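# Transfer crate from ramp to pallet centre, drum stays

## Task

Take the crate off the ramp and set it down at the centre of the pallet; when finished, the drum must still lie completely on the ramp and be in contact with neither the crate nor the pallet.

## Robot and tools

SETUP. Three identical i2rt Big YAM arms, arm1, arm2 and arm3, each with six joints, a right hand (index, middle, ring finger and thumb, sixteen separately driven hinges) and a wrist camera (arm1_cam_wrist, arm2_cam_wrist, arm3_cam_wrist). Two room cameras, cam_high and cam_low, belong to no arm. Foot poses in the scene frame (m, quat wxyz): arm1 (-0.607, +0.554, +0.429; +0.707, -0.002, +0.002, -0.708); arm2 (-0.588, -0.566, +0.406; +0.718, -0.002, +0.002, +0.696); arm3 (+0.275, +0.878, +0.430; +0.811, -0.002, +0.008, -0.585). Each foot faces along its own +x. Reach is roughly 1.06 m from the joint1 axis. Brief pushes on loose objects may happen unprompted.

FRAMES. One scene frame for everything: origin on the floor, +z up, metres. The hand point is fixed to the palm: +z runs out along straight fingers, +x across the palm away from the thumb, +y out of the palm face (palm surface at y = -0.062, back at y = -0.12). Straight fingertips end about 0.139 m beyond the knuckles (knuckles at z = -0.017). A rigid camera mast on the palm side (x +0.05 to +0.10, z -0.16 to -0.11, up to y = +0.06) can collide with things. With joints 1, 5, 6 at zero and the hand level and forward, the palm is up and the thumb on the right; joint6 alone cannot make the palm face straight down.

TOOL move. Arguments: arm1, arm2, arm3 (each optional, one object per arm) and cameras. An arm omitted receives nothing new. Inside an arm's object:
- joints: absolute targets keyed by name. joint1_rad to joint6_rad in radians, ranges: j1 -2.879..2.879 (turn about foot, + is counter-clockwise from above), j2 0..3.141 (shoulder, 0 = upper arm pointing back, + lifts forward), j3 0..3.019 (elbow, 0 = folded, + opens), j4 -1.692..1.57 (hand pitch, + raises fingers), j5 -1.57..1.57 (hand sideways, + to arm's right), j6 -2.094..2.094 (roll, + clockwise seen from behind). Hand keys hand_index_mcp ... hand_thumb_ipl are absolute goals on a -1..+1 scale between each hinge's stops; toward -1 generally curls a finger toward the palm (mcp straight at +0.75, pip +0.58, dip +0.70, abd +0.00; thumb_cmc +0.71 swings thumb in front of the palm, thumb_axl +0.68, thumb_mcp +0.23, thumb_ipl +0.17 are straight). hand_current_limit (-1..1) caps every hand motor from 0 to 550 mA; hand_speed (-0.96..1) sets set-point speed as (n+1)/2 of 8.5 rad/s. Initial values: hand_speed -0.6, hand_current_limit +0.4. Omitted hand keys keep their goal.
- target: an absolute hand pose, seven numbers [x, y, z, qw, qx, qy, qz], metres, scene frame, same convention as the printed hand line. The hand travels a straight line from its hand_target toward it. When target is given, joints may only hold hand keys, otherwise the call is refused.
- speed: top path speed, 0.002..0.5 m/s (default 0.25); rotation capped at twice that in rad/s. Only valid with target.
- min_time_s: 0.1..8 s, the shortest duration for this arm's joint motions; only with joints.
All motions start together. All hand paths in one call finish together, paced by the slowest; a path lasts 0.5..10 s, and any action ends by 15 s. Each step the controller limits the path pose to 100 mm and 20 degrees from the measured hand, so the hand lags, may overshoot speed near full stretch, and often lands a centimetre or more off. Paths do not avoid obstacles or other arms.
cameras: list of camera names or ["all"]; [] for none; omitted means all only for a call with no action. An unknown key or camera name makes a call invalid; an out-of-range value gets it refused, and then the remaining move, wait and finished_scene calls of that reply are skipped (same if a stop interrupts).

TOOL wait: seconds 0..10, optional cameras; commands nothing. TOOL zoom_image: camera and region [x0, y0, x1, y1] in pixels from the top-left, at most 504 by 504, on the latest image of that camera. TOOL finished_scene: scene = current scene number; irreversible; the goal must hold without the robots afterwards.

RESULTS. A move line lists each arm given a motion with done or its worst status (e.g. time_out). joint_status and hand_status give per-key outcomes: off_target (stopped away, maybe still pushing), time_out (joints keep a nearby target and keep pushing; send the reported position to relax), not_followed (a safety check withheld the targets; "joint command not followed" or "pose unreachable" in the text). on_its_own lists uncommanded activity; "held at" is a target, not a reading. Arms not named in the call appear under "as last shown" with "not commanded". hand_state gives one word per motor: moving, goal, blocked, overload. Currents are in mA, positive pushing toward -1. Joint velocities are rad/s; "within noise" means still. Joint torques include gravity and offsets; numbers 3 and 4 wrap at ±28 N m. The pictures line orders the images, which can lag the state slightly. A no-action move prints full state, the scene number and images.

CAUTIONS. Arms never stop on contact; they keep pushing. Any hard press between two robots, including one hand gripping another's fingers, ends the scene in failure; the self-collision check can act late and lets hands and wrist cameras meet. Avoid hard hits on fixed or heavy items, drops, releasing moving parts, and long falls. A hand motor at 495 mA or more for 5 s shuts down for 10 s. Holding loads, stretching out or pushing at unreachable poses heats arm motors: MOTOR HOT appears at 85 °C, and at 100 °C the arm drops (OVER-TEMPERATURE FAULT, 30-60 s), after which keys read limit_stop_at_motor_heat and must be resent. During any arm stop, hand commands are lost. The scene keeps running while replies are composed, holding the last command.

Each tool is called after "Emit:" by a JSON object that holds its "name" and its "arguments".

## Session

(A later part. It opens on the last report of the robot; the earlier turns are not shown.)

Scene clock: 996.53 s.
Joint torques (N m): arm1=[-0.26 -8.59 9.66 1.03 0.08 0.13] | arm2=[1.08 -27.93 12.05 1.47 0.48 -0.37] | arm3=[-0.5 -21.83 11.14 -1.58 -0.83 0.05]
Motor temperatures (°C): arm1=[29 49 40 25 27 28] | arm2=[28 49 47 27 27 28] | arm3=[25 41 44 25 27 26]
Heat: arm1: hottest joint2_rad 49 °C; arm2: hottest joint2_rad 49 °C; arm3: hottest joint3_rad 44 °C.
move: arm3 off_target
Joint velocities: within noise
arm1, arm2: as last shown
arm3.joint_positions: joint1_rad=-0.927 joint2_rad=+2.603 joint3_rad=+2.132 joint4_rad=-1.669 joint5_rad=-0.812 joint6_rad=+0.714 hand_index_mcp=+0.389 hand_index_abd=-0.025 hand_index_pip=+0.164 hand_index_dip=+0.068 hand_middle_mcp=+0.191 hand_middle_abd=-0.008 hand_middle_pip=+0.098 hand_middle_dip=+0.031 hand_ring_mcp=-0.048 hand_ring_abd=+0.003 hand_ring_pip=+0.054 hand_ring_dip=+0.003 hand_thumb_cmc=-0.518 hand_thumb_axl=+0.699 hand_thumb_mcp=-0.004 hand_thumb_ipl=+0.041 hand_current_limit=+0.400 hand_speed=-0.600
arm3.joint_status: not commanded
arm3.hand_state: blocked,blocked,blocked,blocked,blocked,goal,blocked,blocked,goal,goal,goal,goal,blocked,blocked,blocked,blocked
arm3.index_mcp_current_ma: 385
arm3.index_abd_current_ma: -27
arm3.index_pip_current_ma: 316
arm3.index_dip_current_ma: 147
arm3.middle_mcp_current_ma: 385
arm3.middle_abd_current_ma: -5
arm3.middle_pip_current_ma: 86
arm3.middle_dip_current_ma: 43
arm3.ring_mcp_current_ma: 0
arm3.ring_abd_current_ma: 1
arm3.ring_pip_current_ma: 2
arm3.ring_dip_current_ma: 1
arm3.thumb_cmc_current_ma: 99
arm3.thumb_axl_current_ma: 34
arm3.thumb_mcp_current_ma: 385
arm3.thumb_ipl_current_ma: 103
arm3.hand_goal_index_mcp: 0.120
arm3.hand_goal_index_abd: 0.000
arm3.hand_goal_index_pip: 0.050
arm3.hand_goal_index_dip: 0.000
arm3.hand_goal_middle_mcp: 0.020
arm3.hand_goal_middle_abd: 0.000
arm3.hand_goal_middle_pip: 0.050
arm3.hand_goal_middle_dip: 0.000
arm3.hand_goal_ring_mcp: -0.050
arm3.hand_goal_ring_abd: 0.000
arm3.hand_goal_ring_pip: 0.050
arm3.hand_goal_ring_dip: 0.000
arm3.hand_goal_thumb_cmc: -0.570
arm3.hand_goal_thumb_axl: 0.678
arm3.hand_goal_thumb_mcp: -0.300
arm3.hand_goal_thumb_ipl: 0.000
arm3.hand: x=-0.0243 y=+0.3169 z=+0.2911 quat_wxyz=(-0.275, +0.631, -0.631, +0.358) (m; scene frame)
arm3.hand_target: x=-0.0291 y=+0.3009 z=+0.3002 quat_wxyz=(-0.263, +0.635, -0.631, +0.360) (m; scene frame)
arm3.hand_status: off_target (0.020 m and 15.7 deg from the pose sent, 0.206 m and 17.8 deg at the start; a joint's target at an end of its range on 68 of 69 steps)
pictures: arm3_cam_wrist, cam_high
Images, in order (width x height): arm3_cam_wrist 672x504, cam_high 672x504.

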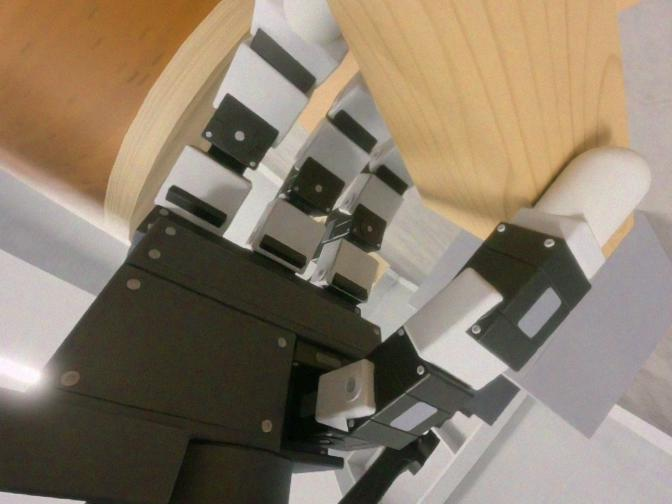

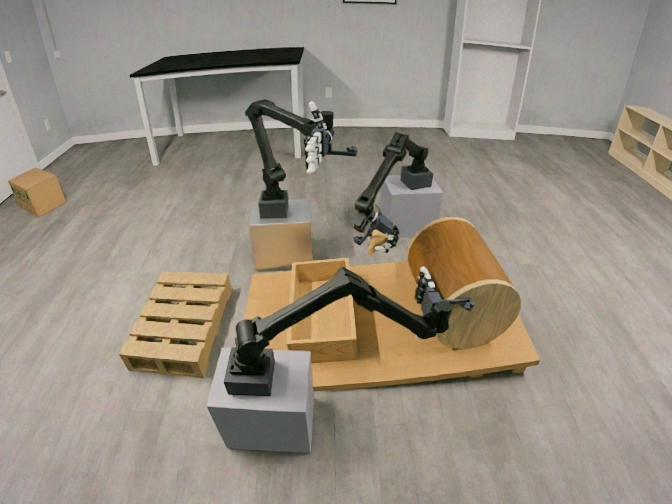

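Emit:
{"name": "move", "arguments": {"arm3": {"target":[-0.03,0.22,0.19,0.3962,-0.6214,0.5689,-0.3630],"speed":0.12}, "cameras": ["cam_high","arm3_cam_wrist","cam_low"]}}

Emit:
{"name": "zoom_image", "arguments": {"camera": "cam_high", "region": [340, 200, 480, 340]}}

Scene clock: 1005.63 s.
Joint torques (N m): arm1=[-0.91 -9.17 9.8 1.2 0.04 0.17] | arm2=[1.08 -27.99 12 1.51 0.47 -0.38] | arm3=[-0.38 -23.47 12.45 -1.33 -0.93 0]
Motor temperatures (°C): arm1=[29 47 40 25 27 28] | arm2=[28 49 47 27 27 28] | arm3=[25 42 46 25 27 26]
Heat: arm1: hottest joint2_rad 47 °C; arm2: hottest joint2_rad 49 °C; arm3: hottest joint3_rad 46 °C.
move: arm3 off_target
Joint velocities: within noise
arm1, arm2: as last shown
arm3.joint_positions: joint1_rad=-0.871 joint2_rad=+3.016 joint3_rad=+2.693 joint4_rad=-1.669 joint5_rad=-0.871 joint6_rad=+0.830 hand_index_mcp=+0.389 hand_index_abd=-0.026 hand_index_pip=+0.164 hand_index_dip=+0.068 hand_middle_mcp=+0.191 hand_middle_abd=-0.008 hand_middle_pip=+0.098 hand_middle_dip=+0.031 hand_ring_mcp=-0.048 hand_ring_abd=+0.003 hand_ring_pip=+0.054 hand_ring_dip=+0.003 hand_thumb_cmc=-0.518 hand_thumb_axl=+0.699 hand_thumb_mcp=-0.004 hand_thumb_ipl=+0.041 hand_current_limit=+0.400 hand_speed=-0.600
arm3.joint_status: not commanded
arm3.hand_state: blocked,blocked,blocked,blocked,blocked,goal,blocked,blocked,goal,goal,goal,goal,blocked,blocked,blocked,blocked
arm3.index_mcp_current_ma: 385
arm3.index_abd_current_ma: -27
arm3.index_pip_current_ma: 316
arm3.index_dip_current_ma: 147
arm3.middle_mcp_current_ma: 385
arm3.middle_abd_current_ma: -5
arm3.middle_pip_current_ma: 86
arm3.middle_dip_current_ma: 43
arm3.ring_mcp_current_ma: 0
arm3.ring_abd_current_ma: 1
arm3.ring_pip_current_ma: 2
arm3.ring_dip_current_ma: 1
arm3.thumb_cmc_current_ma: 99
arm3.thumb_axl_current_ma: 34
arm3.thumb_mcp_current_ma: 385
arm3.thumb_ipl_current_ma: 103
arm3.hand_goal_index_mcp: 0.120
arm3.hand_goal_index_abd: 0.000
arm3.hand_goal_index_pip: 0.050
arm3.hand_goal_index_dip: 0.000
arm3.hand_goal_middle_mcp: 0.020
arm3.hand_goal_middle_abd: 0.000
arm3.hand_goal_middle_pip: 0.050
arm3.hand_goal_middle_dip: 0.000
arm3.hand_goal_ring_mcp: -0.050
arm3.hand_goal_ring_abd: 0.000
arm3.hand_goal_ring_pip: 0.050
arm3.hand_goal_ring_dip: 0.000
arm3.hand_goal_thumb_cmc: -0.570
arm3.hand_goal_thumb_axl: 0.678
arm3.hand_goal_thumb_mcp: -0.300
arm3.hand_goal_thumb_ipl: 0.000
arm3.hand: x=-0.0270 y=+0.2353 z=+0.1801 quat_wxyz=(-0.242, +0.630, -0.635, +0.375) (m; scene frame)
arm3.hand_target: x=-0.0288 y=+0.2213 z=+0.1904 quat_wxyz=(-0.229, +0.635, -0.633, +0.379) (m; scene frame)
arm3.hand_status: off_target (0.018 m and 19.3 deg from the pose sent, 0.140 m and 15.7 deg at the start; a joint's target at an end of its range on 68 of 69 steps)
pictures: arm3_cam_wrist, cam_high, cam_low
Images, in order (width x height): arm3_cam_wrist 672x504, cam_high 672x504, cam_low 672x504.

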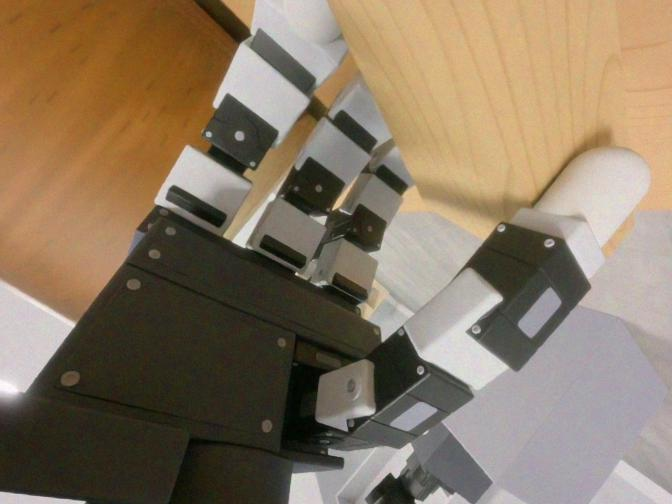

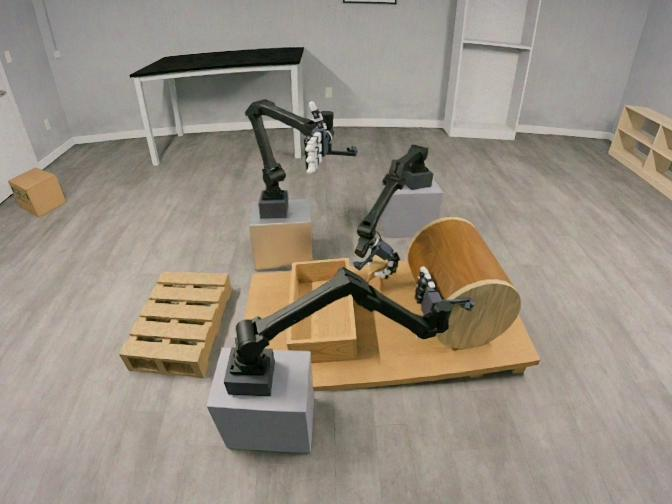

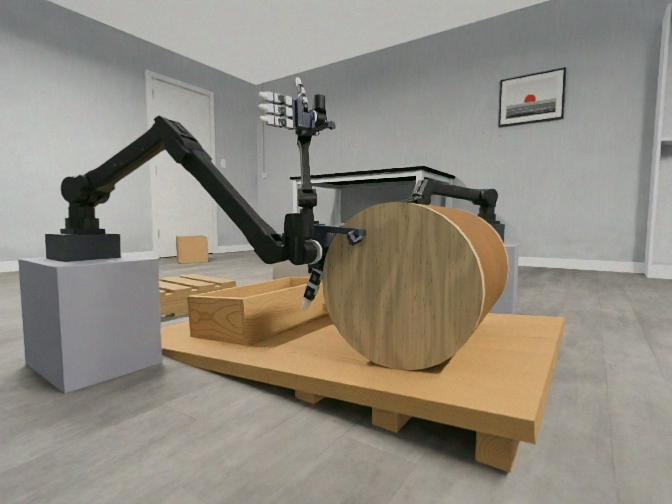

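Scaled by 3.600.

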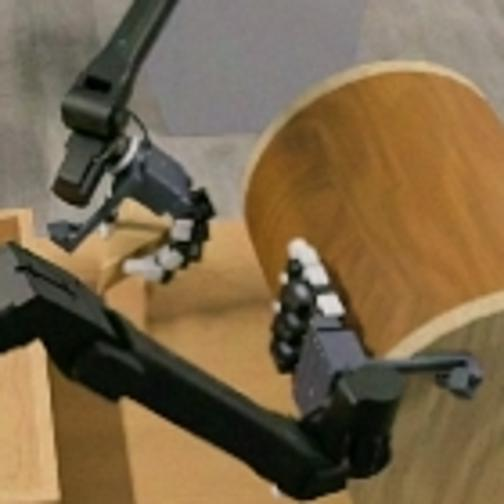

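Emit:
{"name": "move", "arguments": {"arm3": {"target":[0.03,0.205,0.155,0.3962,-0.6214,0.5689,-0.3630],"speed":0.1}, "cameras": ["cam_high","arm3_cam_wrist"]}}

Emit:
{"name": "zoom_image", "arguments": {"camera": "cam_high", "region": [340, 200, 480, 340]}}

Scene clock: 1025.37 s.
Joint torques (N m): arm1=[-0.56 -8.94 9.69 1.17 0.07 0.18] | arm2=[1.32 -27.93 12.05 1.44 0.47 -0.36] | arm3=[-0.32 -22.89 12.4 -1.42 -1 0.02]
Motor temperatures (°C): arm1=[29 44 40 25 26 28] | arm2=[28 49 47 27 28 28] | arm3=[25 41 51 25 28 26]
Heat: arm1: hottest joint2_rad 44 °C; arm2: hottest joint2_rad 49 °C; arm3: hottest joint3_rad 51 °C.
move: arm3 off_target
Joint velocities: within noise
arm1, arm2: as last shown
arm3.joint_positions: joint1_rad=-0.797 joint2_rad=+3.102 joint3_rad=+2.773 joint4_rad=-1.669 joint5_rad=-0.916 joint6_rad=+0.872 hand_index_mcp=+0.389 hand_index_abd=-0.025 hand_index_pip=+0.164 hand_index_dip=+0.068 hand_middle_mcp=+0.191 hand_middle_abd=-0.008 hand_middle_pip=+0.098 hand_middle_dip=+0.031 hand_ring_mcp=-0.048 hand_ring_abd=+0.003 hand_ring_pip=+0.054 hand_ring_dip=+0.003 hand_thumb_cmc=-0.518 hand_thumb_axl=+0.699 hand_thumb_mcp=-0.004 hand_thumb_ipl=+0.041 hand_current_limit=+0.400 hand_speed=-0.600
arm3.joint_status: not commanded
arm3.hand_state: blocked,blocked,blocked,blocked,blocked,goal,blocked,blocked,goal,goal,goal,goal,blocked,blocked,blocked,blocked
arm3.index_mcp_current_ma: 385
arm3.index_abd_current_ma: -27
arm3.index_pip_current_ma: 316
arm3.index_dip_current_ma: 147
arm3.middle_mcp_current_ma: 385
arm3.middle_abd_current_ma: -5
arm3.middle_pip_current_ma: 86
arm3.middle_dip_current_ma: 43
arm3.ring_mcp_current_ma: 0
arm3.ring_abd_current_ma: 1
arm3.ring_pip_current_ma: 2
arm3.ring_dip_current_ma: 1
arm3.thumb_cmc_current_ma: 99
arm3.thumb_axl_current_ma: 34
arm3.thumb_mcp_current_ma: 385
arm3.thumb_ipl_current_ma: 103
arm3.hand_goal_index_mcp: 0.120
arm3.hand_goal_index_abd: 0.000
arm3.hand_goal_index_pip: 0.050
arm3.hand_goal_index_dip: 0.000
arm3.hand_goal_middle_mcp: 0.020
arm3.hand_goal_middle_abd: 0.000
arm3.hand_goal_middle_pip: 0.050
arm3.hand_goal_middle_dip: 0.000
arm3.hand_goal_ring_mcp: -0.050
arm3.hand_goal_ring_abd: 0.000
arm3.hand_goal_ring_pip: 0.050
arm3.hand_goal_ring_dip: 0.000
arm3.hand_goal_thumb_cmc: -0.570
arm3.hand_goal_thumb_axl: 0.678
arm3.hand_goal_thumb_mcp: -0.300
arm3.hand_goal_thumb_ipl: 0.000
arm3.hand: x=+0.0305 y=+0.2188 z=+0.1477 quat_wxyz=(-0.269, +0.629, -0.624, +0.379) (m; scene frame)
arm3.hand_target: x=+0.0308 y=+0.2063 z=+0.1556 quat_wxyz=(-0.258, +0.633, -0.621, +0.384) (m; scene frame)
arm3.hand_status: off_target (0.016 m and 16.1 deg from the pose sent, 0.069 m and 19.4 deg at the start; a joint's target at an end of its range on 71 of 72 steps)
pictures: arm3_cam_wrist, cam_high
Images, in order (width x height): arm3_cam_wrist 672x504, cam_high 672x504.

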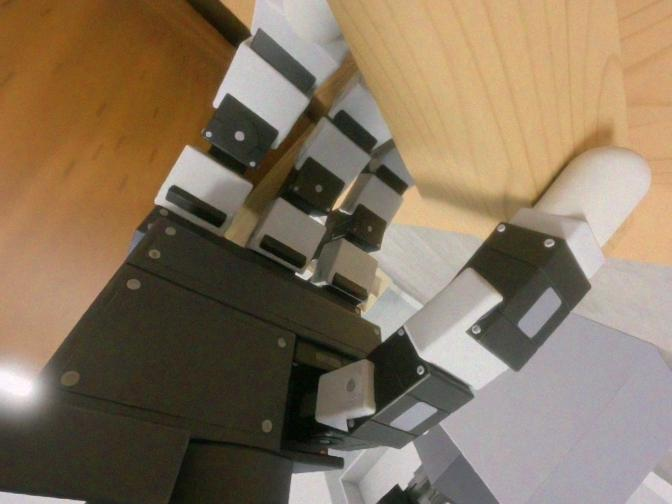

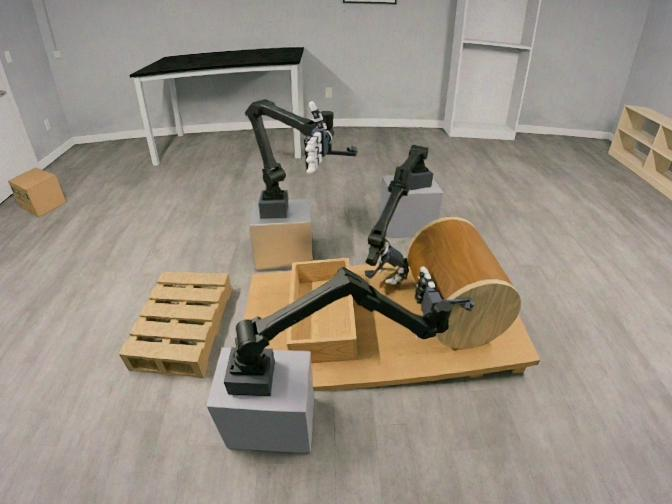

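Scaled by 3.600.

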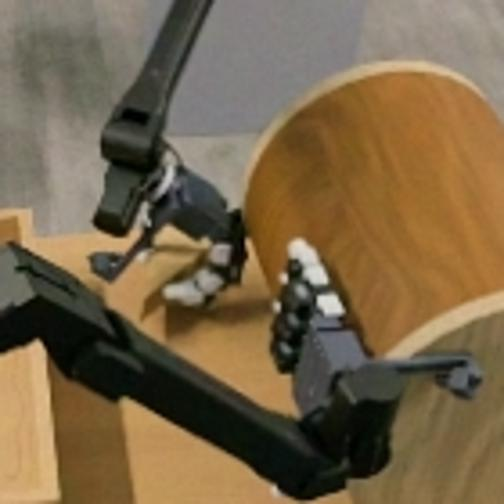

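Emit:
{"name": "move", "arguments": {"arm3": {"target":[0.03,0.205,0.135,0.3962,-0.6214,0.5689,-0.3630],"speed":0.06}, "cameras": ["arm3_cam_wrist"]}}

Emit:
{"name": "zoom_image", "arguments": {"camera": "arm3_cam_wrist", "region": [300, 0, 672, 300]}}

Scene clock: 1036.60 s.
Joint torques (N m): arm1=[-0.62 -7.88 9.65 1.1 0.05 0.15] | arm2=[1.44 -27.93 12.01 1.51 0.47 -0.36] | arm3=[-0.62 -23.06 9.69 -0.47 -0.89 0]
Motor temperatures (°C): arm1=[29 43 40 25 26 28] | arm2=[28 49 47 27 28 28] | arm3=[25 45 50 25 28 26]
Heat: arm1: hottest joint2_rad 43 °C; arm2: hottest joint2_rad 49 °C; arm3: hottest joint3_rad 50 °C.
move: arm3 off_target
Joint velocities: within noise
arm1, arm2: as last shown
arm3.joint_positions: joint1_rad=-0.797 joint2_rad=+3.109 joint3_rad=+2.778 joint4_rad=-1.619 joint5_rad=-0.917 joint6_rad=+0.876 hand_index_mcp=+0.389 hand_index_abd=-0.025 hand_index_pip=+0.164 hand_index_dip=+0.068 hand_middle_mcp=+0.191 hand_middle_abd=-0.008 hand_middle_pip=+0.098 hand_middle_dip=+0.031 hand_ring_mcp=-0.048 hand_ring_abd=+0.003 hand_ring_pip=+0.054 hand_ring_dip=+0.003 hand_thumb_cmc=-0.518 hand_thumb_axl=+0.699 hand_thumb_mcp=-0.004 hand_thumb_ipl=+0.041 hand_current_limit=+0.400 hand_speed=-0.600
arm3.joint_status: not commanded
arm3.hand_state: blocked,blocked,blocked,blocked,blocked,goal,blocked,blocked,goal,goal,goal,goal,blocked,blocked,blocked,blocked
arm3.index_mcp_current_ma: 385
arm3.index_abd_current_ma: -27
arm3.index_pip_current_ma: 316
arm3.index_dip_current_ma: 147
arm3.middle_mcp_current_ma: 385
arm3.middle_abd_current_ma: -5
arm3.middle_pip_current_ma: 86
arm3.middle_dip_current_ma: 43
arm3.ring_mcp_current_ma: 0
arm3.ring_abd_current_ma: 1
arm3.ring_pip_current_ma: 2
arm3.ring_dip_current_ma: 1
arm3.thumb_cmc_current_ma: 99
arm3.thumb_axl_current_ma: 34
arm3.thumb_mcp_current_ma: 385
arm3.thumb_ipl_current_ma: 103
arm3.hand_goal_index_mcp: 0.120
arm3.hand_goal_index_abd: 0.000
arm3.hand_goal_index_pip: 0.050
arm3.hand_goal_index_dip: 0.000
arm3.hand_goal_middle_mcp: 0.020
arm3.hand_goal_middle_abd: 0.000
arm3.hand_goal_middle_pip: 0.050
arm3.hand_goal_middle_dip: 0.000
arm3.hand_goal_ring_mcp: -0.050
arm3.hand_goal_ring_abd: 0.000
arm3.hand_goal_ring_pip: 0.050
arm3.hand_goal_ring_dip: 0.000
arm3.hand_goal_thumb_cmc: -0.570
arm3.hand_goal_thumb_axl: 0.678
arm3.hand_goal_thumb_mcp: -0.300
arm3.hand_goal_thumb_ipl: 0.000
arm3.hand: x=+0.0256 y=+0.2096 z=+0.1413 quat_wxyz=(-0.249, +0.637, -0.619, +0.385) (m; scene frame)
arm3.hand_target: x=+0.0305 y=+0.2060 z=+0.1356 quat_wxyz=(-0.248, +0.638, -0.619, +0.386) (m; scene frame)
arm3.hand_status: off_target (0.009 m and 18.1 deg from the pose sent, 0.019 m and 16.0 deg at the start; a joint's target at an end of its range on 88 of 90 steps)
pictures: arm3_cam_wrist
Images, in order (width x height): arm3_cam_wrist 672x504.

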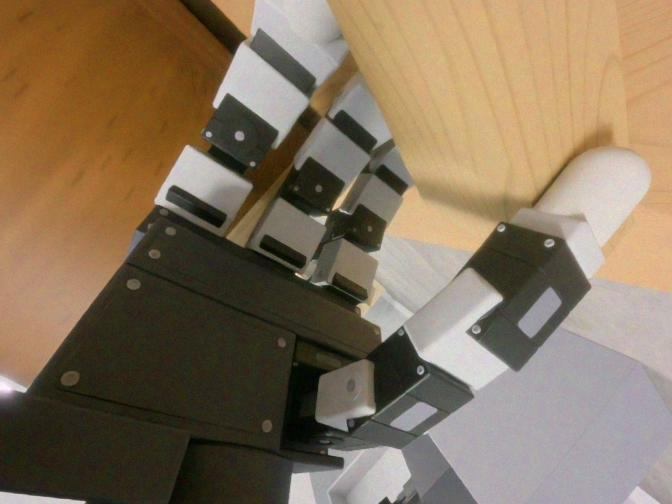

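Scaled by 1.355.

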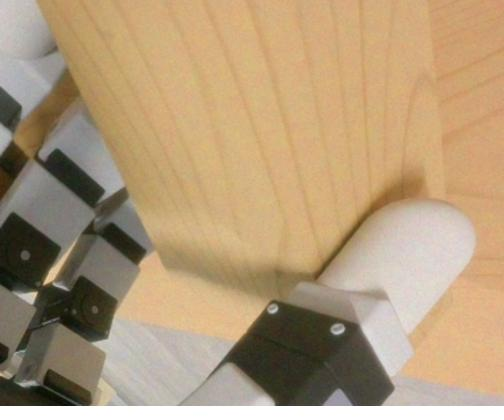

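Emit:
{"name": "move", "arguments": {"arm3": {"joints":{"hand_index_mcp":0.48,"hand_index_pip":0.28,"hand_index_dip":0.4,"hand_middle_mcp":0.48,"hand_middle_pip":0.28,"hand_middle_dip":0.4,"hand_ring_mcp":0.48,"hand_ring_pip":0.28,"hand_ring_dip":0.4,"hand_thumb_mcp":0.1}}}}

Emit:
{"name": "move", "arguments": {"arm3": {"target":[0.02,0.22,0.26,0.3962,-0.6214,0.5689,-0.3630],"speed":0.08}, "cameras": ["cam_high","arm3_cam_wrist"]}}

Emit:
{"name": "zoom_image", "arguments": {"camera": "cam_high", "region": [340, 200, 480, 340]}}

Scene clock: 1045.80 s.
Joint torques (N m): arm1=[-0.21 -8.76 9.72 0.94 0.02 0.15] | arm2=[1.2 -27.93 12.01 1.47 0.47 -0.36] | arm3=[-0.73 -23.06 9.55 -0.46 -0.93 -0.01]
Motor temperatures (°C): arm1=[29 42 40 25 26 28] | arm2=[28 50 47 27 28 28] | arm3=[25 44 50 25 28 26]
Heat: arm1: hottest joint2_rad 42 °C; arm2: hottest joint2_rad 50 °C; arm3: hottest joint3_rad 50 °C.
move: arm3 done
Joint velocities: within noise
arm1: as last shown
arm2.joint_positions: joint1_rad=-1.282 joint2_rad=+2.670 joint3_rad=+1.909 joint4_rad=+0.771 joint5_rad=-1.406 joint6_rad=+1.630 hand_index_mcp=+0.755 hand_index_abd=+0.002 hand_index_pip=+0.578 hand_index_dip=+0.699 hand_middle_mcp=+0.754 hand_middle_abd=+0.002 hand_middle_pip=+0.579 hand_middle_dip=+0.699 hand_ring_mcp=+0.753 hand_ring_abd=+0.003 hand_ring_pip=+0.577 hand_ring_dip=+0.696 hand_thumb_cmc=+0.997 hand_thumb_axl=+0.680 hand_thumb_mcp=+0.226 hand_thumb_ipl=+0.168 hand_current_limit=+0.400 hand_speed=-0.600
arm2.joint_status: not commanded
arm2.hand_state: goal,goal,goal,goal,goal,goal,goal,goal,goal,goal,goal,goal,goal,goal,goal,goal
arm2.index_mcp_current_ma: 0
arm2.index_abd_current_ma: 0
arm2.index_pip_current_ma: 0
arm2.index_dip_current_ma: 0
arm2.middle_mcp_current_ma: 0
arm2.middle_abd_current_ma: 0
arm2.middle_pip_current_ma: 0
arm2.middle_dip_current_ma: 0
arm2.ring_mcp_current_ma: 0
arm2.ring_abd_current_ma: 0
arm2.ring_pip_current_ma: 0
arm2.ring_dip_current_ma: 0
arm2.thumb_cmc_current_ma: 0
arm2.thumb_axl_current_ma: 0
arm2.thumb_mcp_current_ma: 0
arm2.thumb_ipl_current_ma: 0
arm2.hand_goal_index_mcp: 0.754
arm2.hand_goal_index_abd: 0.000
arm2.hand_goal_index_pip: 0.576
arm2.hand_goal_index_dip: 0.696
arm2.hand_goal_middle_mcp: 0.754
arm2.hand_goal_middle_abd: 0.000
arm2.hand_goal_middle_pip: 0.576
arm2.hand_goal_middle_dip: 0.696
arm2.hand_goal_ring_mcp: 0.754
arm2.hand_goal_ring_abd: 0.000
arm2.hand_goal_ring_pip: 0.576
arm2.hand_goal_ring_dip: 0.696
arm2.hand_goal_thumb_cmc: 1.000
arm2.hand_goal_thumb_axl: 0.678
arm2.hand_goal_thumb_mcp: 0.226
arm2.hand_goal_thumb_ipl: 0.168
arm2.hand: x=+0.1960 y=-0.1973 z=+0.3555 quat_wxyz=(-0.534, +0.491, +0.511, +0.462) (m; scene frame)
arm2.hand_target: x=+0.2063 y=-0.1918 z=+0.3709 quat_wxyz=(-0.521, +0.478, +0.520, +0.479) (m; scene frame)
arm2.hand_status: not commanded
arm3.joint_positions: joint1_rad=-0.796 joint2_rad=+3.109 joint3_rad=+2.778 joint4_rad=-1.619 joint5_rad=-0.918 joint6_rad=+0.879 hand_index_mcp=+0.467 hand_index_abd=-0.002 hand_index_pip=+0.272 hand_index_dip=+0.386 hand_middle_mcp=+0.467 hand_middle_abd=-0.002 hand_middle_pip=+0.277 hand_middle_dip=+0.398 hand_ring_mcp=+0.468 hand_ring_abd=+0.003 hand_ring_pip=+0.278 hand_ring_dip=+0.398 hand_thumb_cmc=-0.565 hand_thumb_axl=+0.681 hand_thumb_mcp=+0.095 hand_thumb_ipl=+0.002 hand_current_limit=+0.400 hand_speed=-0.600
arm3.joint_status: all done
arm3.hand_state: goal,goal,goal,goal,goal,goal,goal,goal,goal,goal,goal,goal,goal,goal,goal,goal
arm3.index_mcp_current_ma: -13
arm3.index_abd_current_ma: 0
arm3.index_pip_current_ma: -5
arm3.index_dip_current_ma: -13
arm3.middle_mcp_current_ma: -13
arm3.middle_abd_current_ma: -1
arm3.middle_pip_current_ma: -1
arm3.middle_dip_current_ma: -1
arm3.ring_mcp_current_ma: -11
arm3.ring_abd_current_ma: 1
arm3.ring_pip_current_ma: -1
arm3.ring_dip_current_ma: -1
arm3.thumb_cmc_current_ma: 3
arm3.thumb_axl_current_ma: 1
arm3.thumb_mcp_current_ma: -4
arm3.thumb_ipl_current_ma: 1
arm3.hand_goal_index_mcp: 0.480
arm3.hand_goal_index_abd: 0.000
arm3.hand_goal_index_pip: 0.280
arm3.hand_goal_index_dip: 0.400
arm3.hand_goal_middle_mcp: 0.480
arm3.hand_goal_middle_abd: 0.000
arm3.hand_goal_middle_pip: 0.280
arm3.hand_goal_middle_dip: 0.400
arm3.hand_goal_ring_mcp: 0.480
arm3.hand_goal_ring_abd: 0.000
arm3.hand_goal_ring_pip: 0.280
arm3.hand_goal_ring_dip: 0.400
arm3.hand_goal_thumb_cmc: -0.570
arm3.hand_goal_thumb_axl: 0.678
arm3.hand_goal_thumb_mcp: 0.100
arm3.hand_goal_thumb_ipl: 0.000
arm3.hand: x=+0.0262 y=+0.2096 z=+0.1414 quat_wxyz=(-0.250, +0.636, -0.620, +0.386) (m; scene frame)
arm3.hand_target: x=+0.0307 y=+0.2060 z=+0.1356 quat_wxyz=(-0.248, +0.638, -0.619, +0.386) (m; scene frame)
arm3.hand_status: not commanded
pictures: none

Scene clock: 1048.50 s.
Joint torques (N m): arm1=[-0.67 -8.23 9.59 1.02 0.06 0.1] | arm2=[1.32 -27.99 12.04 1.52 0.14 -0.34] | arm3=[0.79 -26.75 6.17 -1.7 -1.39 -0.07]
Motor temperatures (°C): arm1=[29 42 40 25 26 28] | arm2=[28 50 47 27 27 28] | arm3=[25 45 49 25 28 26]
Heat: arm1: hottest joint2_rad 42 °C; arm2: hottest joint2_rad 50 °C; arm3: hottest joint3_rad 49 °C.
move: arm3 off_target
Joint velocities: within noise
arm1, arm2: as last shown
arm2.joint_positions: joint1_rad=-1.282 joint2_rad=+2.670 joint3_rad=+1.909 joint4_rad=+0.771 joint5_rad=-1.397 joint6_rad=+1.625 hand_index_mcp=+0.755 hand_index_abd=+0.002 hand_index_pip=+0.578 hand_index_dip=+0.699 hand_middle_mcp=+0.754 hand_middle_abd=+0.002 hand_middle_pip=+0.579 hand_middle_dip=+0.699 hand_ring_mcp=+0.753 hand_ring_abd=+0.003 hand_ring_pip=+0.577 hand_ring_dip=+0.696 hand_thumb_cmc=+0.997 hand_thumb_axl=+0.680 hand_thumb_mcp=+0.226 hand_thumb_ipl=+0.168 hand_current_limit=+0.400 hand_speed=-0.600
arm2.hand: x=+0.1978 y=-0.1979 z=+0.3559 quat_wxyz=(-0.531, +0.492, +0.510, +0.465) (m; scene frame)
arm2.hand_target: x=+0.2064 y=-0.1918 z=+0.3709 quat_wxyz=(-0.521, +0.478, +0.520, +0.479) (m; scene frame)
arm3.joint_positions: joint1_rad=-0.835 joint2_rad=+2.859 joint3_rad=+2.531 joint4_rad=-1.662 joint5_rad=-0.892 joint6_rad=+0.870 hand_index_mcp=+0.467 hand_index_abd=-0.002 hand_index_pip=+0.276 hand_index_dip=+0.397 hand_middle_mcp=+0.428 hand_middle_abd=-0.002 hand_middle_pip=+0.277 hand_middle_dip=+0.398 hand_ring_mcp=+0.468 hand_ring_abd=+0.003 hand_ring_pip=+0.278 hand_ring_dip=+0.398 hand_thumb_cmc=-0.566 hand_thumb_axl=+0.681 hand_thumb_mcp=+0.095 hand_thumb_ipl=+0.002 hand_current_limit=+0.400 hand_speed=-0.600
arm3.joint_status: not commanded
arm3.hand_state: goal,goal,goal,goal,blocked,goal,goal,goal,goal,goal,goal,goal,goal,goal,goal,goal
arm3.index_mcp_current_ma: -13
arm3.index_abd_current_ma: -1
arm3.index_pip_current_ma: -2
arm3.index_dip_current_ma: -1
arm3.middle_mcp_current_ma: -105
arm3.middle_abd_current_ma: -1
arm3.middle_pip_current_ma: -1
arm3.middle_dip_current_ma: -1
arm3.ring_mcp_current_ma: -11
arm3.ring_abd_current_ma: 1
arm3.ring_pip_current_ma: -1
arm3.ring_dip_current_ma: -1
arm3.thumb_cmc_current_ma: 2
arm3.thumb_axl_current_ma: 1
arm3.thumb_mcp_current_ma: -4
arm3.thumb_ipl_current_ma: 1
arm3.hand_goal_index_mcp: 0.480
arm3.hand_goal_index_abd: 0.000
arm3.hand_goal_index_pip: 0.280
arm3.hand_goal_index_dip: 0.400
arm3.hand_goal_middle_mcp: 0.480
arm3.hand_goal_middle_abd: 0.000
arm3.hand_goal_middle_pip: 0.280
arm3.hand_goal_middle_dip: 0.400
arm3.hand_goal_ring_mcp: 0.480
arm3.hand_goal_ring_abd: 0.000
arm3.hand_goal_ring_pip: 0.280
arm3.hand_goal_ring_dip: 0.400
arm3.hand_goal_thumb_cmc: -0.570
arm3.hand_goal_thumb_axl: 0.678
arm3.hand_goal_thumb_mcp: 0.100
arm3.hand_goal_thumb_ipl: 0.000
arm3.hand: x=+0.0017 y=+0.2275 z=+0.2393 quat_wxyz=(-0.256, +0.624, -0.635, +0.375) (m; scene frame)
arm3.hand_target: x=+0.0201 y=+0.2202 z=+0.2591 quat_wxyz=(-0.264, +0.627, -0.628, +0.378) (m; scene frame)
arm3.hand_status: off_target (0.029 m and 17.8 deg from the pose sent, 0.119 m and 18.0 deg at the start; a joint's target at an end of its range on 80 of 81 steps)
pictures: arm3_cam_wrist, cam_high
Images, in order (width x height): arm3_cam_wrist 672x504, cam_high 672x504.

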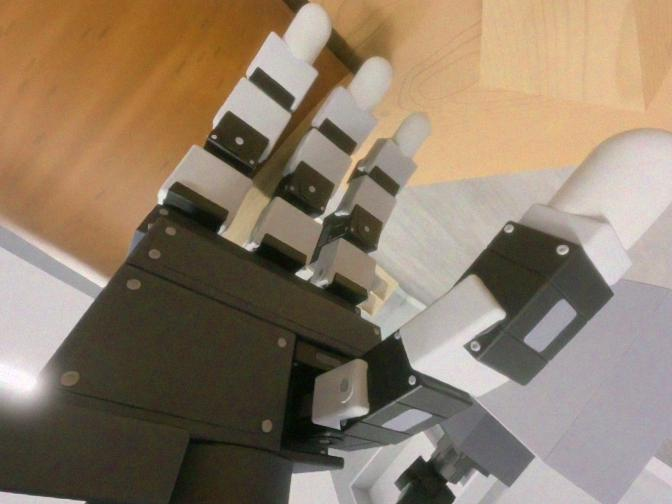

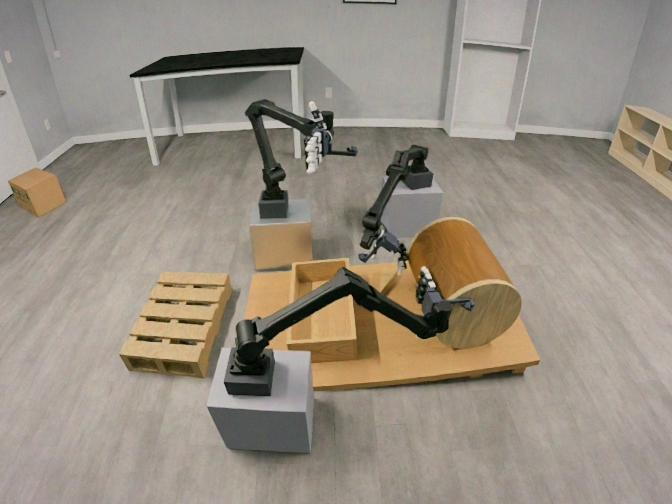

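Scaled by 3.600.

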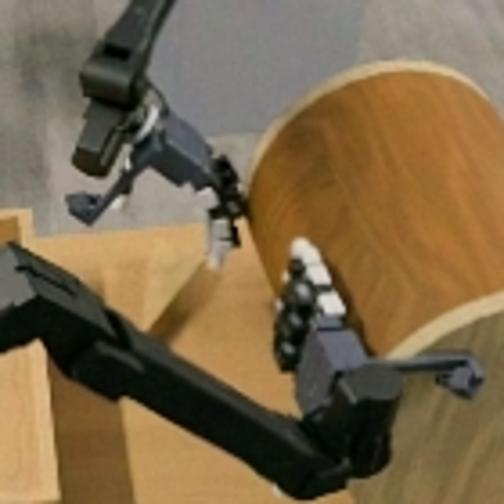

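Emit:
{"name": "move", "arguments": {"arm3": {"target":[-0.06,0.30,0.36,0.3962,-0.6214,0.5689,-0.3630],"speed":0.15}}}

Emit:
{"name": "move", "arguments": {"arm3": {"target":[0.03,0.45,0.48,0.3962,-0.6214,0.5689,-0.3630],"speed":0.25}, "cameras": ["cam_high"]}}

Emit:
{"name": "zoom_image", "arguments": {"camera": "cam_high", "region": [340, 230, 480, 350]}}

Scene clock: 1057.60 s.
Joint torques (N m): arm1=[-0.62 -8.53 9.69 1.1 0.04 0.11] | arm2=[1.08 -27.99 12.04 1.52 0.45 -0.36] | arm3=[-0.91 -24.59 6.35 -1.31 -0.66 -0.18]
Motor temperatures (°C): arm1=[29 42 40 25 26 28] | arm2=[28 50 47 27 27 28] | arm3=[25 48 48 25 29 26]
Heat: arm1: hottest joint2_rad 42 °C; arm2: hottest joint2_rad 50 °C; arm3: hottest joint2_rad 48 °C.
move: arm3 off_target
Joint velocities: within noise
arm1, arm2: as last shown
arm2.joint_positions: joint1_rad=-1.282 joint2_rad=+2.670 joint3_rad=+1.909 joint4_rad=+0.771 joint5_rad=-1.406 joint6_rad=+1.629 hand_index_mcp=+0.755 hand_index_abd=+0.002 hand_index_pip=+0.578 hand_index_dip=+0.699 hand_middle_mcp=+0.754 hand_middle_abd=+0.002 hand_middle_pip=+0.579 hand_middle_dip=+0.699 hand_ring_mcp=+0.753 hand_ring_abd=+0.003 hand_ring_pip=+0.577 hand_ring_dip=+0.696 hand_thumb_cmc=+0.997 hand_thumb_axl=+0.680 hand_thumb_mcp=+0.226 hand_thumb_ipl=+0.168 hand_current_limit=+0.400 hand_speed=-0.600
arm2.hand: x=+0.1959 y=-0.1970 z=+0.3556 quat_wxyz=(-0.534, +0.490, +0.511, +0.462) (m; scene frame)
arm2.hand_target: x=+0.2064 y=-0.1920 z=+0.3709 quat_wxyz=(-0.521, +0.478, +0.520, +0.479) (m; scene frame)
arm3.joint_positions: joint1_rad=-0.955 joint2_rad=+2.543 joint3_rad=+2.197 joint4_rad=-1.671 joint5_rad=-0.818 joint6_rad=+0.783 hand_index_mcp=+0.468 hand_index_abd=-0.002 hand_index_pip=+0.276 hand_index_dip=+0.397 hand_middle_mcp=+0.468 hand_middle_abd=-0.002 hand_middle_pip=+0.277 hand_middle_dip=+0.398 hand_ring_mcp=+0.469 hand_ring_abd=+0.003 hand_ring_pip=+0.278 hand_ring_dip=+0.398 hand_thumb_cmc=-0.567 hand_thumb_axl=+0.680 hand_thumb_mcp=+0.095 hand_thumb_ipl=+0.002 hand_current_limit=+0.400 hand_speed=-0.600
arm3.joint_status: not commanded
arm3.hand_state: goal,goal,goal,goal,goal,goal,goal,goal,goal,goal,goal,goal,goal,goal,goal,goal
arm3.index_mcp_current_ma: -12
arm3.index_abd_current_ma: 0
arm3.index_pip_current_ma: -2
arm3.index_dip_current_ma: -1
arm3.middle_mcp_current_ma: -12
arm3.middle_abd_current_ma: 0
arm3.middle_pip_current_ma: -1
arm3.middle_dip_current_ma: -1
arm3.ring_mcp_current_ma: -10
arm3.ring_abd_current_ma: 1
arm3.ring_pip_current_ma: -1
arm3.ring_dip_current_ma: -1
arm3.thumb_cmc_current_ma: 1
arm3.thumb_axl_current_ma: 1
arm3.thumb_mcp_current_ma: -4
arm3.thumb_ipl_current_ma: 1
arm3.hand_goal_index_mcp: 0.480
arm3.hand_goal_index_abd: 0.000
arm3.hand_goal_index_pip: 0.280
arm3.hand_goal_index_dip: 0.400
arm3.hand_goal_middle_mcp: 0.480
arm3.hand_goal_middle_abd: 0.000
arm3.hand_goal_middle_pip: 0.280
arm3.hand_goal_middle_dip: 0.400
arm3.hand_goal_ring_mcp: 0.480
arm3.hand_goal_ring_abd: 0.000
arm3.hand_goal_ring_pip: 0.280
arm3.hand_goal_ring_dip: 0.400
arm3.hand_goal_thumb_cmc: -0.570
arm3.hand_goal_thumb_axl: 0.678
arm3.hand_goal_thumb_mcp: 0.100
arm3.hand_goal_thumb_ipl: 0.000
arm3.hand: x=-0.0600 y=+0.2986 z=+0.3475 quat_wxyz=(-0.228, +0.625, -0.652, +0.364) (m; scene frame)
arm3.hand_target: x=-0.0595 y=+0.3002 z=+0.3594 quat_wxyz=(-0.226, +0.628, -0.649, +0.364) (m; scene frame)
arm3.hand_status: off_target (0.013 m and 21.5 deg from the pose sent, 0.154 m and 17.8 deg at the start; pose on its path clipped on 25 of 58 steps; a joint's target at an end of its range on 58 of 58 steps)
pictures: none

Scene clock: 1059.37 s.
Joint torques (N m): arm1=[-1.08 -8.88 9.78 1.06 0.04 0.13] | arm2=[0.97 -28.1 11.97 1.43 0.47 -0.34] | arm3=[-1.49 -17.61 5.98 -1.33 -0.53 -0.14]
Motor temperatures (°C): arm1=[29 42 40 25 26 28] | arm2=[28 50 47 27 27 28] | arm3=[25 48 48 25 28 26]
Heat: arm1: hottest joint2_rad 42 °C; arm2: hottest joint2_rad 50 °C; arm3: hottest joint2_rad 48 °C.
move: arm3 off_target
Joint velocities: within noise
arm1.joint_positions: joint1_rad=+0.806 joint2_rad=+1.201 joint3_rad=+1.106 joint4_rad=+0.109 joint5_rad=+1.100 joint6_rad=-1.511 hand_index_mcp=+0.755 hand_index_abd=-0.008 hand_index_pip=+0.578 hand_index_dip=+0.696 hand_middle_mcp=+0.753 hand_middle_abd=-0.002 hand_middle_pip=+0.577 hand_middle_dip=+0.696 hand_ring_mcp=+0.754 hand_ring_abd=-0.002 hand_ring_pip=+0.577 hand_ring_dip=+0.696 hand_thumb_cmc=+1.000 hand_thumb_axl=+0.677 hand_thumb_mcp=+0.226 hand_thumb_ipl=+0.168 hand_current_limit=+0.400 hand_speed=-0.600
arm1.joint_status: not commanded
arm1.hand_state: goal,goal,goal,goal,goal,goal,goal,goal,goal,goal,goal,goal,goal,goal,goal,goal
arm1.index_mcp_current_ma: 0
arm1.index_abd_current_ma: -6
arm1.index_pip_current_ma: 1
arm1.index_dip_current_ma: 0
arm1.middle_mcp_current_ma: -1
arm1.middle_abd_current_ma: -1
arm1.middle_pip_current_ma: 0
arm1.middle_dip_current_ma: 0
arm1.ring_mcp_current_ma: 0
arm1.ring_abd_current_ma: -1
arm1.ring_pip_current_ma: 0
arm1.ring_dip_current_ma: 0
arm1.thumb_cmc_current_ma: 0
arm1.thumb_axl_current_ma: 0
arm1.thumb_mcp_current_ma: 0
arm1.thumb_ipl_current_ma: 0
arm1.hand_goal_index_mcp: 0.754
arm1.hand_goal_index_abd: 0.000
arm1.hand_goal_index_pip: 0.576
arm1.hand_goal_index_dip: 0.696
arm1.hand_goal_middle_mcp: 0.754
arm1.hand_goal_middle_abd: 0.000
arm1.hand_goal_middle_pip: 0.576
arm1.hand_goal_middle_dip: 0.696
arm1.hand_goal_ring_mcp: 0.754
arm1.hand_goal_ring_abd: 0.000
arm1.hand_goal_ring_pip: 0.576
arm1.hand_goal_ring_dip: 0.696
arm1.hand_goal_thumb_cmc: 1.000
arm1.hand_goal_thumb_axl: 0.678
arm1.hand_goal_thumb_mcp: 0.226
arm1.hand_goal_thumb_ipl: 0.168
arm1.hand: x=-0.2859 y=+0.0845 z=+0.9306 quat_wxyz=(+0.442, +0.580, +0.400, -0.556) (m; scene frame)
arm1.hand_target: x=-0.2891 y=+0.0829 z=+0.9266 quat_wxyz=(+0.438, +0.583, +0.400, -0.556) (m; scene frame)
arm1.hand_status: not commanded
arm2: as last shown
arm3.joint_positions: joint1_rad=-0.971 joint2_rad=+1.994 joint3_rad=+1.539 joint4_rad=-1.675 joint5_rad=-0.770 joint6_rad=+0.704 hand_index_mcp=+0.468 hand_index_abd=-0.002 hand_index_pip=+0.276 hand_index_dip=+0.397 hand_middle_mcp=+0.468 hand_middle_abd=-0.002 hand_middle_pip=+0.277 hand_middle_dip=+0.398 hand_ring_mcp=+0.469 hand_ring_abd=+0.003 hand_ring_pip=+0.278 hand_ring_dip=+0.398 hand_thumb_cmc=-0.567 hand_thumb_axl=+0.680 hand_thumb_mcp=+0.095 hand_thumb_ipl=+0.002 hand_current_limit=+0.400 hand_speed=-0.600
arm3.joint_status: not commanded
arm3.hand_state: goal,goal,goal,goal,goal,goal,goal,goal,goal,goal,goal,goal,goal,goal,goal,goal
arm3.index_mcp_current_ma: -12
arm3.index_abd_current_ma: 0
arm3.index_pip_current_ma: -2
arm3.index_dip_current_ma: -1
arm3.middle_mcp_current_ma: -12
arm3.middle_abd_current_ma: 0
arm3.middle_pip_current_ma: -1
arm3.middle_dip_current_ma: -1
arm3.ring_mcp_current_ma: -10
arm3.ring_abd_current_ma: 1
arm3.ring_pip_current_ma: -1
arm3.ring_dip_current_ma: -1
arm3.thumb_cmc_current_ma: 1
arm3.thumb_axl_current_ma: 1
arm3.thumb_mcp_current_ma: -4
arm3.thumb_ipl_current_ma: 1
arm3.hand_goal_index_mcp: 0.480
arm3.hand_goal_index_abd: 0.000
arm3.hand_goal_index_pip: 0.280
arm3.hand_goal_index_dip: 0.400
arm3.hand_goal_middle_mcp: 0.480
arm3.hand_goal_middle_abd: 0.000
arm3.hand_goal_middle_pip: 0.280
arm3.hand_goal_middle_dip: 0.400
arm3.hand_goal_ring_mcp: 0.480
arm3.hand_goal_ring_abd: 0.000
arm3.hand_goal_ring_pip: 0.280
arm3.hand_goal_ring_dip: 0.400
arm3.hand_goal_thumb_cmc: -0.570
arm3.hand_goal_thumb_axl: 0.678
arm3.hand_goal_thumb_mcp: 0.100
arm3.hand_goal_thumb_ipl: 0.000
arm3.hand: x=+0.0323 y=+0.4439 z=+0.4738 quat_wxyz=(-0.262, +0.631, -0.642, +0.347) (m; scene frame)
arm3.hand_target: x=+0.0305 y=+0.4501 z=+0.4793 quat_wxyz=(-0.260, +0.631, -0.643, +0.348) (m; scene frame)
arm3.hand_status: off_target (0.009 m and 17.6 deg from the pose sent, 0.220 m and 21.5 deg at the start; a joint's target at an end of its range on 53 of 53 steps)
pictures: cam_high
Images, in order (width x height): cam_high 672x504.

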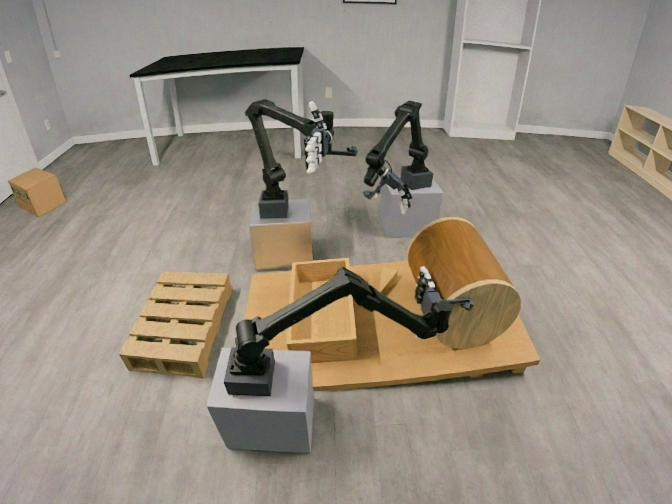

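Scaled by 3.600.

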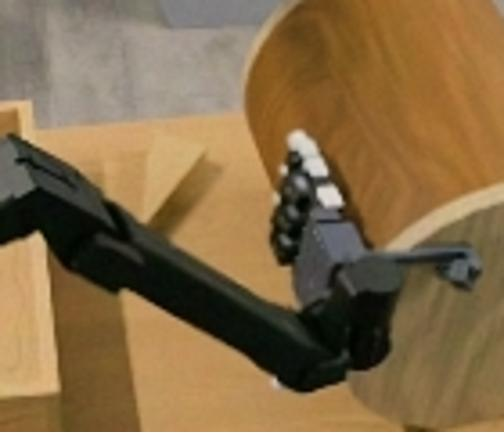

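Emit:
{"name": "move", "arguments": {"arm3": {"joints":{"joint1_rad":0.46,"joint2_rad":1.5,"joint3_rad":1.1,"joint4_rad":-1.5,"joint5_rad":-0.5,"joint6_rad":0.4},"min_time_s":3}}}

Emit:
{"name": "move", "arguments": {"arm1": {"target":[-0.05,0.47,0.45,0.521,0.478,0.521,-0.478],"speed":0.3}}}

Emit:
{"name": "move", "arguments": {"arm1": {"target":[0.075,0.47,0.20,0.521,0.478,0.521,-0.478],"speed":0.2}, "cameras": ["cam_high","arm1_cam_wrist"]}}

Emit:
{"name": "zoom_image", "arguments": {"camera": "cam_high", "region": [340, 200, 480, 340]}}

Scene clock: 1131.47 s.
Joint torques (N m): arm1=[-1.26 -8.59 9.68 1.09 0.08 0.16] | arm2=[1.2 -27.69 12.04 1.51 0.49 -0.37] | arm3=[-0.09 -11.87 6.32 -0.35 -0.4 -0.2]
Motor temperatures (°C): arm1=[29 40 41 25 26 28] | arm2=[28 50 47 27 28 28] | arm3=[25 48 41 25 27 26]
Heat: arm1: hottest joint3_rad 41 °C; arm2: hottest joint2_rad 50 °C; arm3: hottest joint2_rad 48 °C.
move: arm3 done
Joint velocities: within noise
arm1, arm2: as last shown
arm3.joint_positions: joint1_rad=+0.456 joint2_rad=+1.520 joint3_rad=+1.113 joint4_rad=-1.508 joint5_rad=-0.503 joint6_rad=+0.410 hand_index_mcp=+0.474 hand_index_abd=-0.002 hand_index_pip=+0.277 hand_index_dip=+0.398 hand_middle_mcp=+0.474 hand_middle_abd=-0.002 hand_middle_pip=+0.278 hand_middle_dip=+0.398 hand_ring_mcp=+0.475 hand_ring_abd=+0.003 hand_ring_pip=+0.278 hand_ring_dip=+0.398 hand_thumb_cmc=-0.567 hand_thumb_axl=+0.680 hand_thumb_mcp=+0.095 hand_thumb_ipl=+0.001 hand_current_limit=+0.400 hand_speed=-0.600
arm3.joint_status: all done
arm3.hand_state: goal,goal,goal,goal,goal,goal,goal,goal,goal,goal,goal,goal,goal,goal,goal,goal
arm3.index_mcp_current_ma: -4
arm3.index_abd_current_ma: 0
arm3.index_pip_current_ma: -1
arm3.index_dip_current_ma: -1
arm3.middle_mcp_current_ma: -4
arm3.middle_abd_current_ma: 0
arm3.middle_pip_current_ma: -1
arm3.middle_dip_current_ma: -1
arm3.ring_mcp_current_ma: -3
arm3.ring_abd_current_ma: 1
arm3.ring_pip_current_ma: -1
arm3.ring_dip_current_ma: -1
arm3.thumb_cmc_current_ma: 1
arm3.thumb_axl_current_ma: 1
arm3.thumb_mcp_current_ma: -3
arm3.thumb_ipl_current_ma: 1
arm3.hand_goal_index_mcp: 0.480
arm3.hand_goal_index_abd: 0.000
arm3.hand_goal_index_pip: 0.280
arm3.hand_goal_index_dip: 0.400
arm3.hand_goal_middle_mcp: 0.480
arm3.hand_goal_middle_abd: 0.000
arm3.hand_goal_middle_pip: 0.280
arm3.hand_goal_middle_dip: 0.400
arm3.hand_goal_ring_mcp: 0.480
arm3.hand_goal_ring_abd: 0.000
arm3.hand_goal_ring_pip: 0.280
arm3.hand_goal_ring_dip: 0.400
arm3.hand_goal_thumb_cmc: -0.570
arm3.hand_goal_thumb_axl: 0.678
arm3.hand_goal_thumb_mcp: 0.100
arm3.hand_goal_thumb_ipl: 0.000
arm3.hand: x=+0.5833 y=+0.6161 z=+0.5240 quat_wxyz=(-0.278, +0.946, +0.130, +0.104) (m; scene frame)
arm3.hand_target: x=+0.5828 y=+0.6190 z=+0.5270 quat_wxyz=(-0.272, +0.946, +0.139, +0.107) (m; scene frame)
arm3.hand_status: not commanded
pictures: none

Scene clock: 1134.53 s.
Joint torques (N m): arm1=[0.15 -13.74 5.12 1.42 0.7 0.17] | arm2=[1.38 -27.69 12.01 1.5 0.48 -0.35] | arm3=[-0.03 -12.1 6.3 -0.34 -0.43 -0.15]
Motor temperatures (°C): arm1=[29 40 41 25 26 28] | arm2=[28 50 47 27 28 28] | arm3=[25 47 41 25 27 26]
Heat: arm1: hottest joint3_rad 41 °C; arm2: hottest joint2_rad 50 °C; arm3: hottest joint2_rad 47 °C.
move: arm1 off_target
Joint velocities: within noise
arm1.joint_positions: joint1_rad=+1.738 joint2_rad=+2.166 joint3_rad=+0.828 joint4_rad=+0.796 joint5_rad=+1.580 joint6_rad=-1.074 hand_index_mcp=+0.755 hand_index_abd=-0.008 hand_index_pip=+0.578 hand_index_dip=+0.696 hand_middle_mcp=+0.753 hand_middle_abd=-0.002 hand_middle_pip=+0.577 hand_middle_dip=+0.696 hand_ring_mcp=+0.754 hand_ring_abd=-0.002 hand_ring_pip=+0.577 hand_ring_dip=+0.696 hand_thumb_cmc=+1.000 hand_thumb_axl=+0.677 hand_thumb_mcp=+0.226 hand_thumb_ipl=+0.168 hand_current_limit=+0.400 hand_speed=-0.600
arm1.joint_status: not commanded
arm1.hand_state: goal,goal,goal,goal,goal,goal,goal,goal,goal,goal,goal,goal,goal,goal,goal,goal
arm1.index_mcp_current_ma: 0
arm1.index_abd_current_ma: -6
arm1.index_pip_current_ma: 1
arm1.index_dip_current_ma: 0
arm1.middle_mcp_current_ma: 0
arm1.middle_abd_current_ma: -1
arm1.middle_pip_current_ma: 0
arm1.middle_dip_current_ma: 0
arm1.ring_mcp_current_ma: 0
arm1.ring_abd_current_ma: -1
arm1.ring_pip_current_ma: 0
arm1.ring_dip_current_ma: 0
arm1.thumb_cmc_current_ma: 0
arm1.thumb_axl_current_ma: 0
arm1.thumb_mcp_current_ma: 0
arm1.thumb_ipl_current_ma: 0
arm1.hand_goal_index_mcp: 0.754
arm1.hand_goal_index_abd: 0.000
arm1.hand_goal_index_pip: 0.576
arm1.hand_goal_index_dip: 0.696
arm1.hand_goal_middle_mcp: 0.754
arm1.hand_goal_middle_abd: 0.000
arm1.hand_goal_middle_pip: 0.576
arm1.hand_goal_middle_dip: 0.696
arm1.hand_goal_ring_mcp: 0.754
arm1.hand_goal_ring_abd: 0.000
arm1.hand_goal_ring_pip: 0.576
arm1.hand_goal_ring_dip: 0.696
arm1.hand_goal_thumb_cmc: 1.000
arm1.hand_goal_thumb_axl: 0.678
arm1.hand_goal_thumb_mcp: 0.226
arm1.hand_goal_thumb_ipl: 0.168
arm1.hand: x=-0.0589 y=+0.4689 z=+0.4424 quat_wxyz=(+0.527, +0.444, +0.548, -0.473) (m; scene frame)
arm1.hand_target: x=-0.0502 y=+0.4696 z=+0.4501 quat_wxyz=(+0.538, +0.459, +0.536, -0.461) (m; scene frame)
arm1.hand_status: off_target (0.012 m and 5.0 deg from the pose sent, 0.660 m and 22.2 deg at the start; a joint's target at an end of its range on 37 of 92 steps)
arm2, arm3: as last shown
arm3.joint_positions: joint1_rad=+0.456 joint2_rad=+1.520 joint3_rad=+1.113 joint4_rad=-1.508 joint5_rad=-0.503 joint6_rad=+0.409 hand_index_mcp=+0.474 hand_index_abd=-0.002 hand_index_pip=+0.277 hand_index_dip=+0.398 hand_middle_mcp=+0.474 hand_middle_abd=-0.002 hand_middle_pip=+0.278 hand_middle_dip=+0.398 hand_ring_mcp=+0.475 hand_ring_abd=+0.003 hand_ring_pip=+0.278 hand_ring_dip=+0.398 hand_thumb_cmc=-0.567 hand_thumb_axl=+0.680 hand_thumb_mcp=+0.095 hand_thumb_ipl=+0.001 hand_current_limit=+0.400 hand_speed=-0.600
pictures: none

Scene clock: 1136.90 s.
Joint torques (N m): arm1=[-0.97 -17.49 5.56 0.81 0.56 -0.18] | arm2=[1.44 -27.93 12.07 1.51 0.47 -0.36] | arm3=[-0.32 -12.1 6.24 -0.31 -0.41 -0.18]
Motor temperatures (°C): arm1=[29 40 41 25 26 28] | arm2=[28 50 47 27 28 28] | arm3=[25 46 41 25 26 26]
Heat: arm1: hottest joint3_rad 41 °C; arm2: hottest joint2_rad 50 °C; arm3: hottest joint2_rad 46 °C.
move: arm1 off_target
Joint velocities: within noise
arm1.joint_positions: joint1_rad=+1.715 joint2_rad=+2.901 joint3_rad=+1.610 joint4_rad=+0.763 joint5_rad=+1.582 joint6_rad=-1.041 hand_index_mcp=+0.755 hand_index_abd=-0.008 hand_index_pip=+0.578 hand_index_dip=+0.696 hand_middle_mcp=+0.753 hand_middle_abd=-0.002 hand_middle_pip=+0.577 hand_middle_dip=+0.696 hand_ring_mcp=+0.754 hand_ring_abd=-0.002 hand_ring_pip=+0.577 hand_ring_dip=+0.696 hand_thumb_cmc=+1.000 hand_thumb_axl=+0.677 hand_thumb_mcp=+0.226 hand_thumb_ipl=+0.168 hand_current_limit=+0.400 hand_speed=-0.600
arm1.joint_status: not commanded
arm1.hand_state: goal,goal,goal,goal,goal,goal,goal,goal,goal,goal,goal,goal,goal,goal,goal,goal
arm1.index_mcp_current_ma: 0
arm1.index_abd_current_ma: -6
arm1.index_pip_current_ma: 1
arm1.index_dip_current_ma: 0
arm1.middle_mcp_current_ma: 0
arm1.middle_abd_current_ma: -1
arm1.middle_pip_current_ma: 0
arm1.middle_dip_current_ma: 0
arm1.ring_mcp_current_ma: 0
arm1.ring_abd_current_ma: -1
arm1.ring_pip_current_ma: 0
arm1.ring_dip_current_ma: 0
arm1.thumb_cmc_current_ma: 0
arm1.thumb_axl_current_ma: 0
arm1.thumb_mcp_current_ma: 0
arm1.thumb_ipl_current_ma: 0
arm1.hand_goal_index_mcp: 0.754
arm1.hand_goal_index_abd: 0.000
arm1.hand_goal_index_pip: 0.576
arm1.hand_goal_index_dip: 0.696
arm1.hand_goal_middle_mcp: 0.754
arm1.hand_goal_middle_abd: 0.000
arm1.hand_goal_middle_pip: 0.576
arm1.hand_goal_middle_dip: 0.696
arm1.hand_goal_ring_mcp: 0.754
arm1.hand_goal_ring_abd: 0.000
arm1.hand_goal_ring_pip: 0.576
arm1.hand_goal_ring_dip: 0.696
arm1.hand_goal_thumb_cmc: 1.000
arm1.hand_goal_thumb_axl: 0.678
arm1.hand_goal_thumb_mcp: 0.226
arm1.hand_goal_thumb_ipl: 0.168
arm1.hand: x=+0.0685 y=+0.4748 z=+0.2002 quat_wxyz=(+0.533, +0.464, +0.532, -0.468) (m; scene frame)
arm1.hand_target: x=+0.0749 y=+0.4697 z=+0.2002 quat_wxyz=(+0.531, +0.467, +0.529, -0.469) (m; scene frame)
arm1.hand_status: off_target (0.008 m and 2.7 deg from the pose sent, 0.277 m and 5.0 deg at the start; a joint's target at an end of its range on 70 of 71 steps)
arm2, arm3: as last shown
pictures: arm1_cam_wrist, cam_high
Images, in order (width x height): arm1_cam_wrist 672x504, cam_high 672x504.

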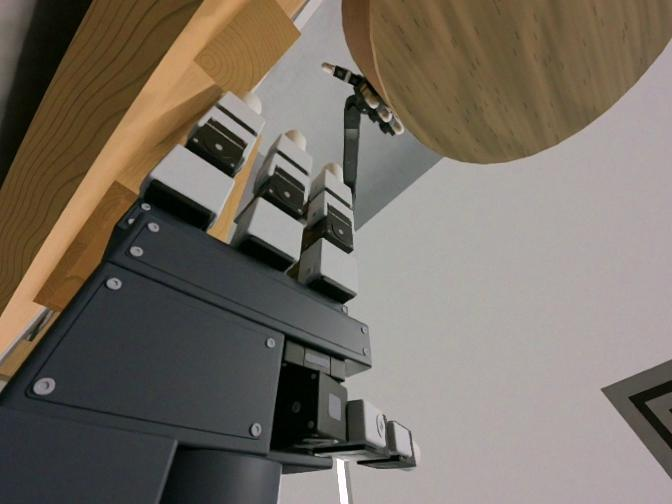

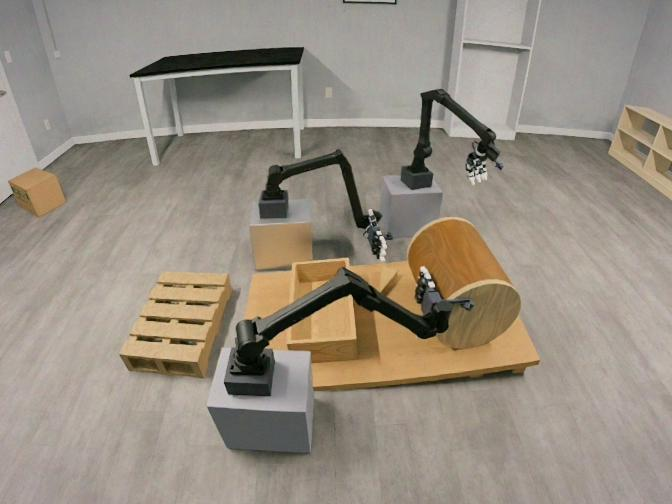

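Scaled by 3.600.

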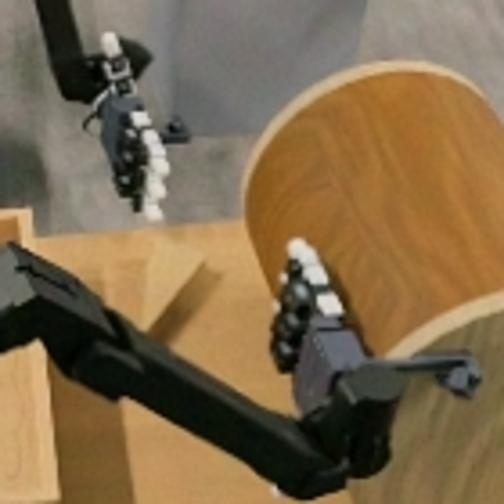

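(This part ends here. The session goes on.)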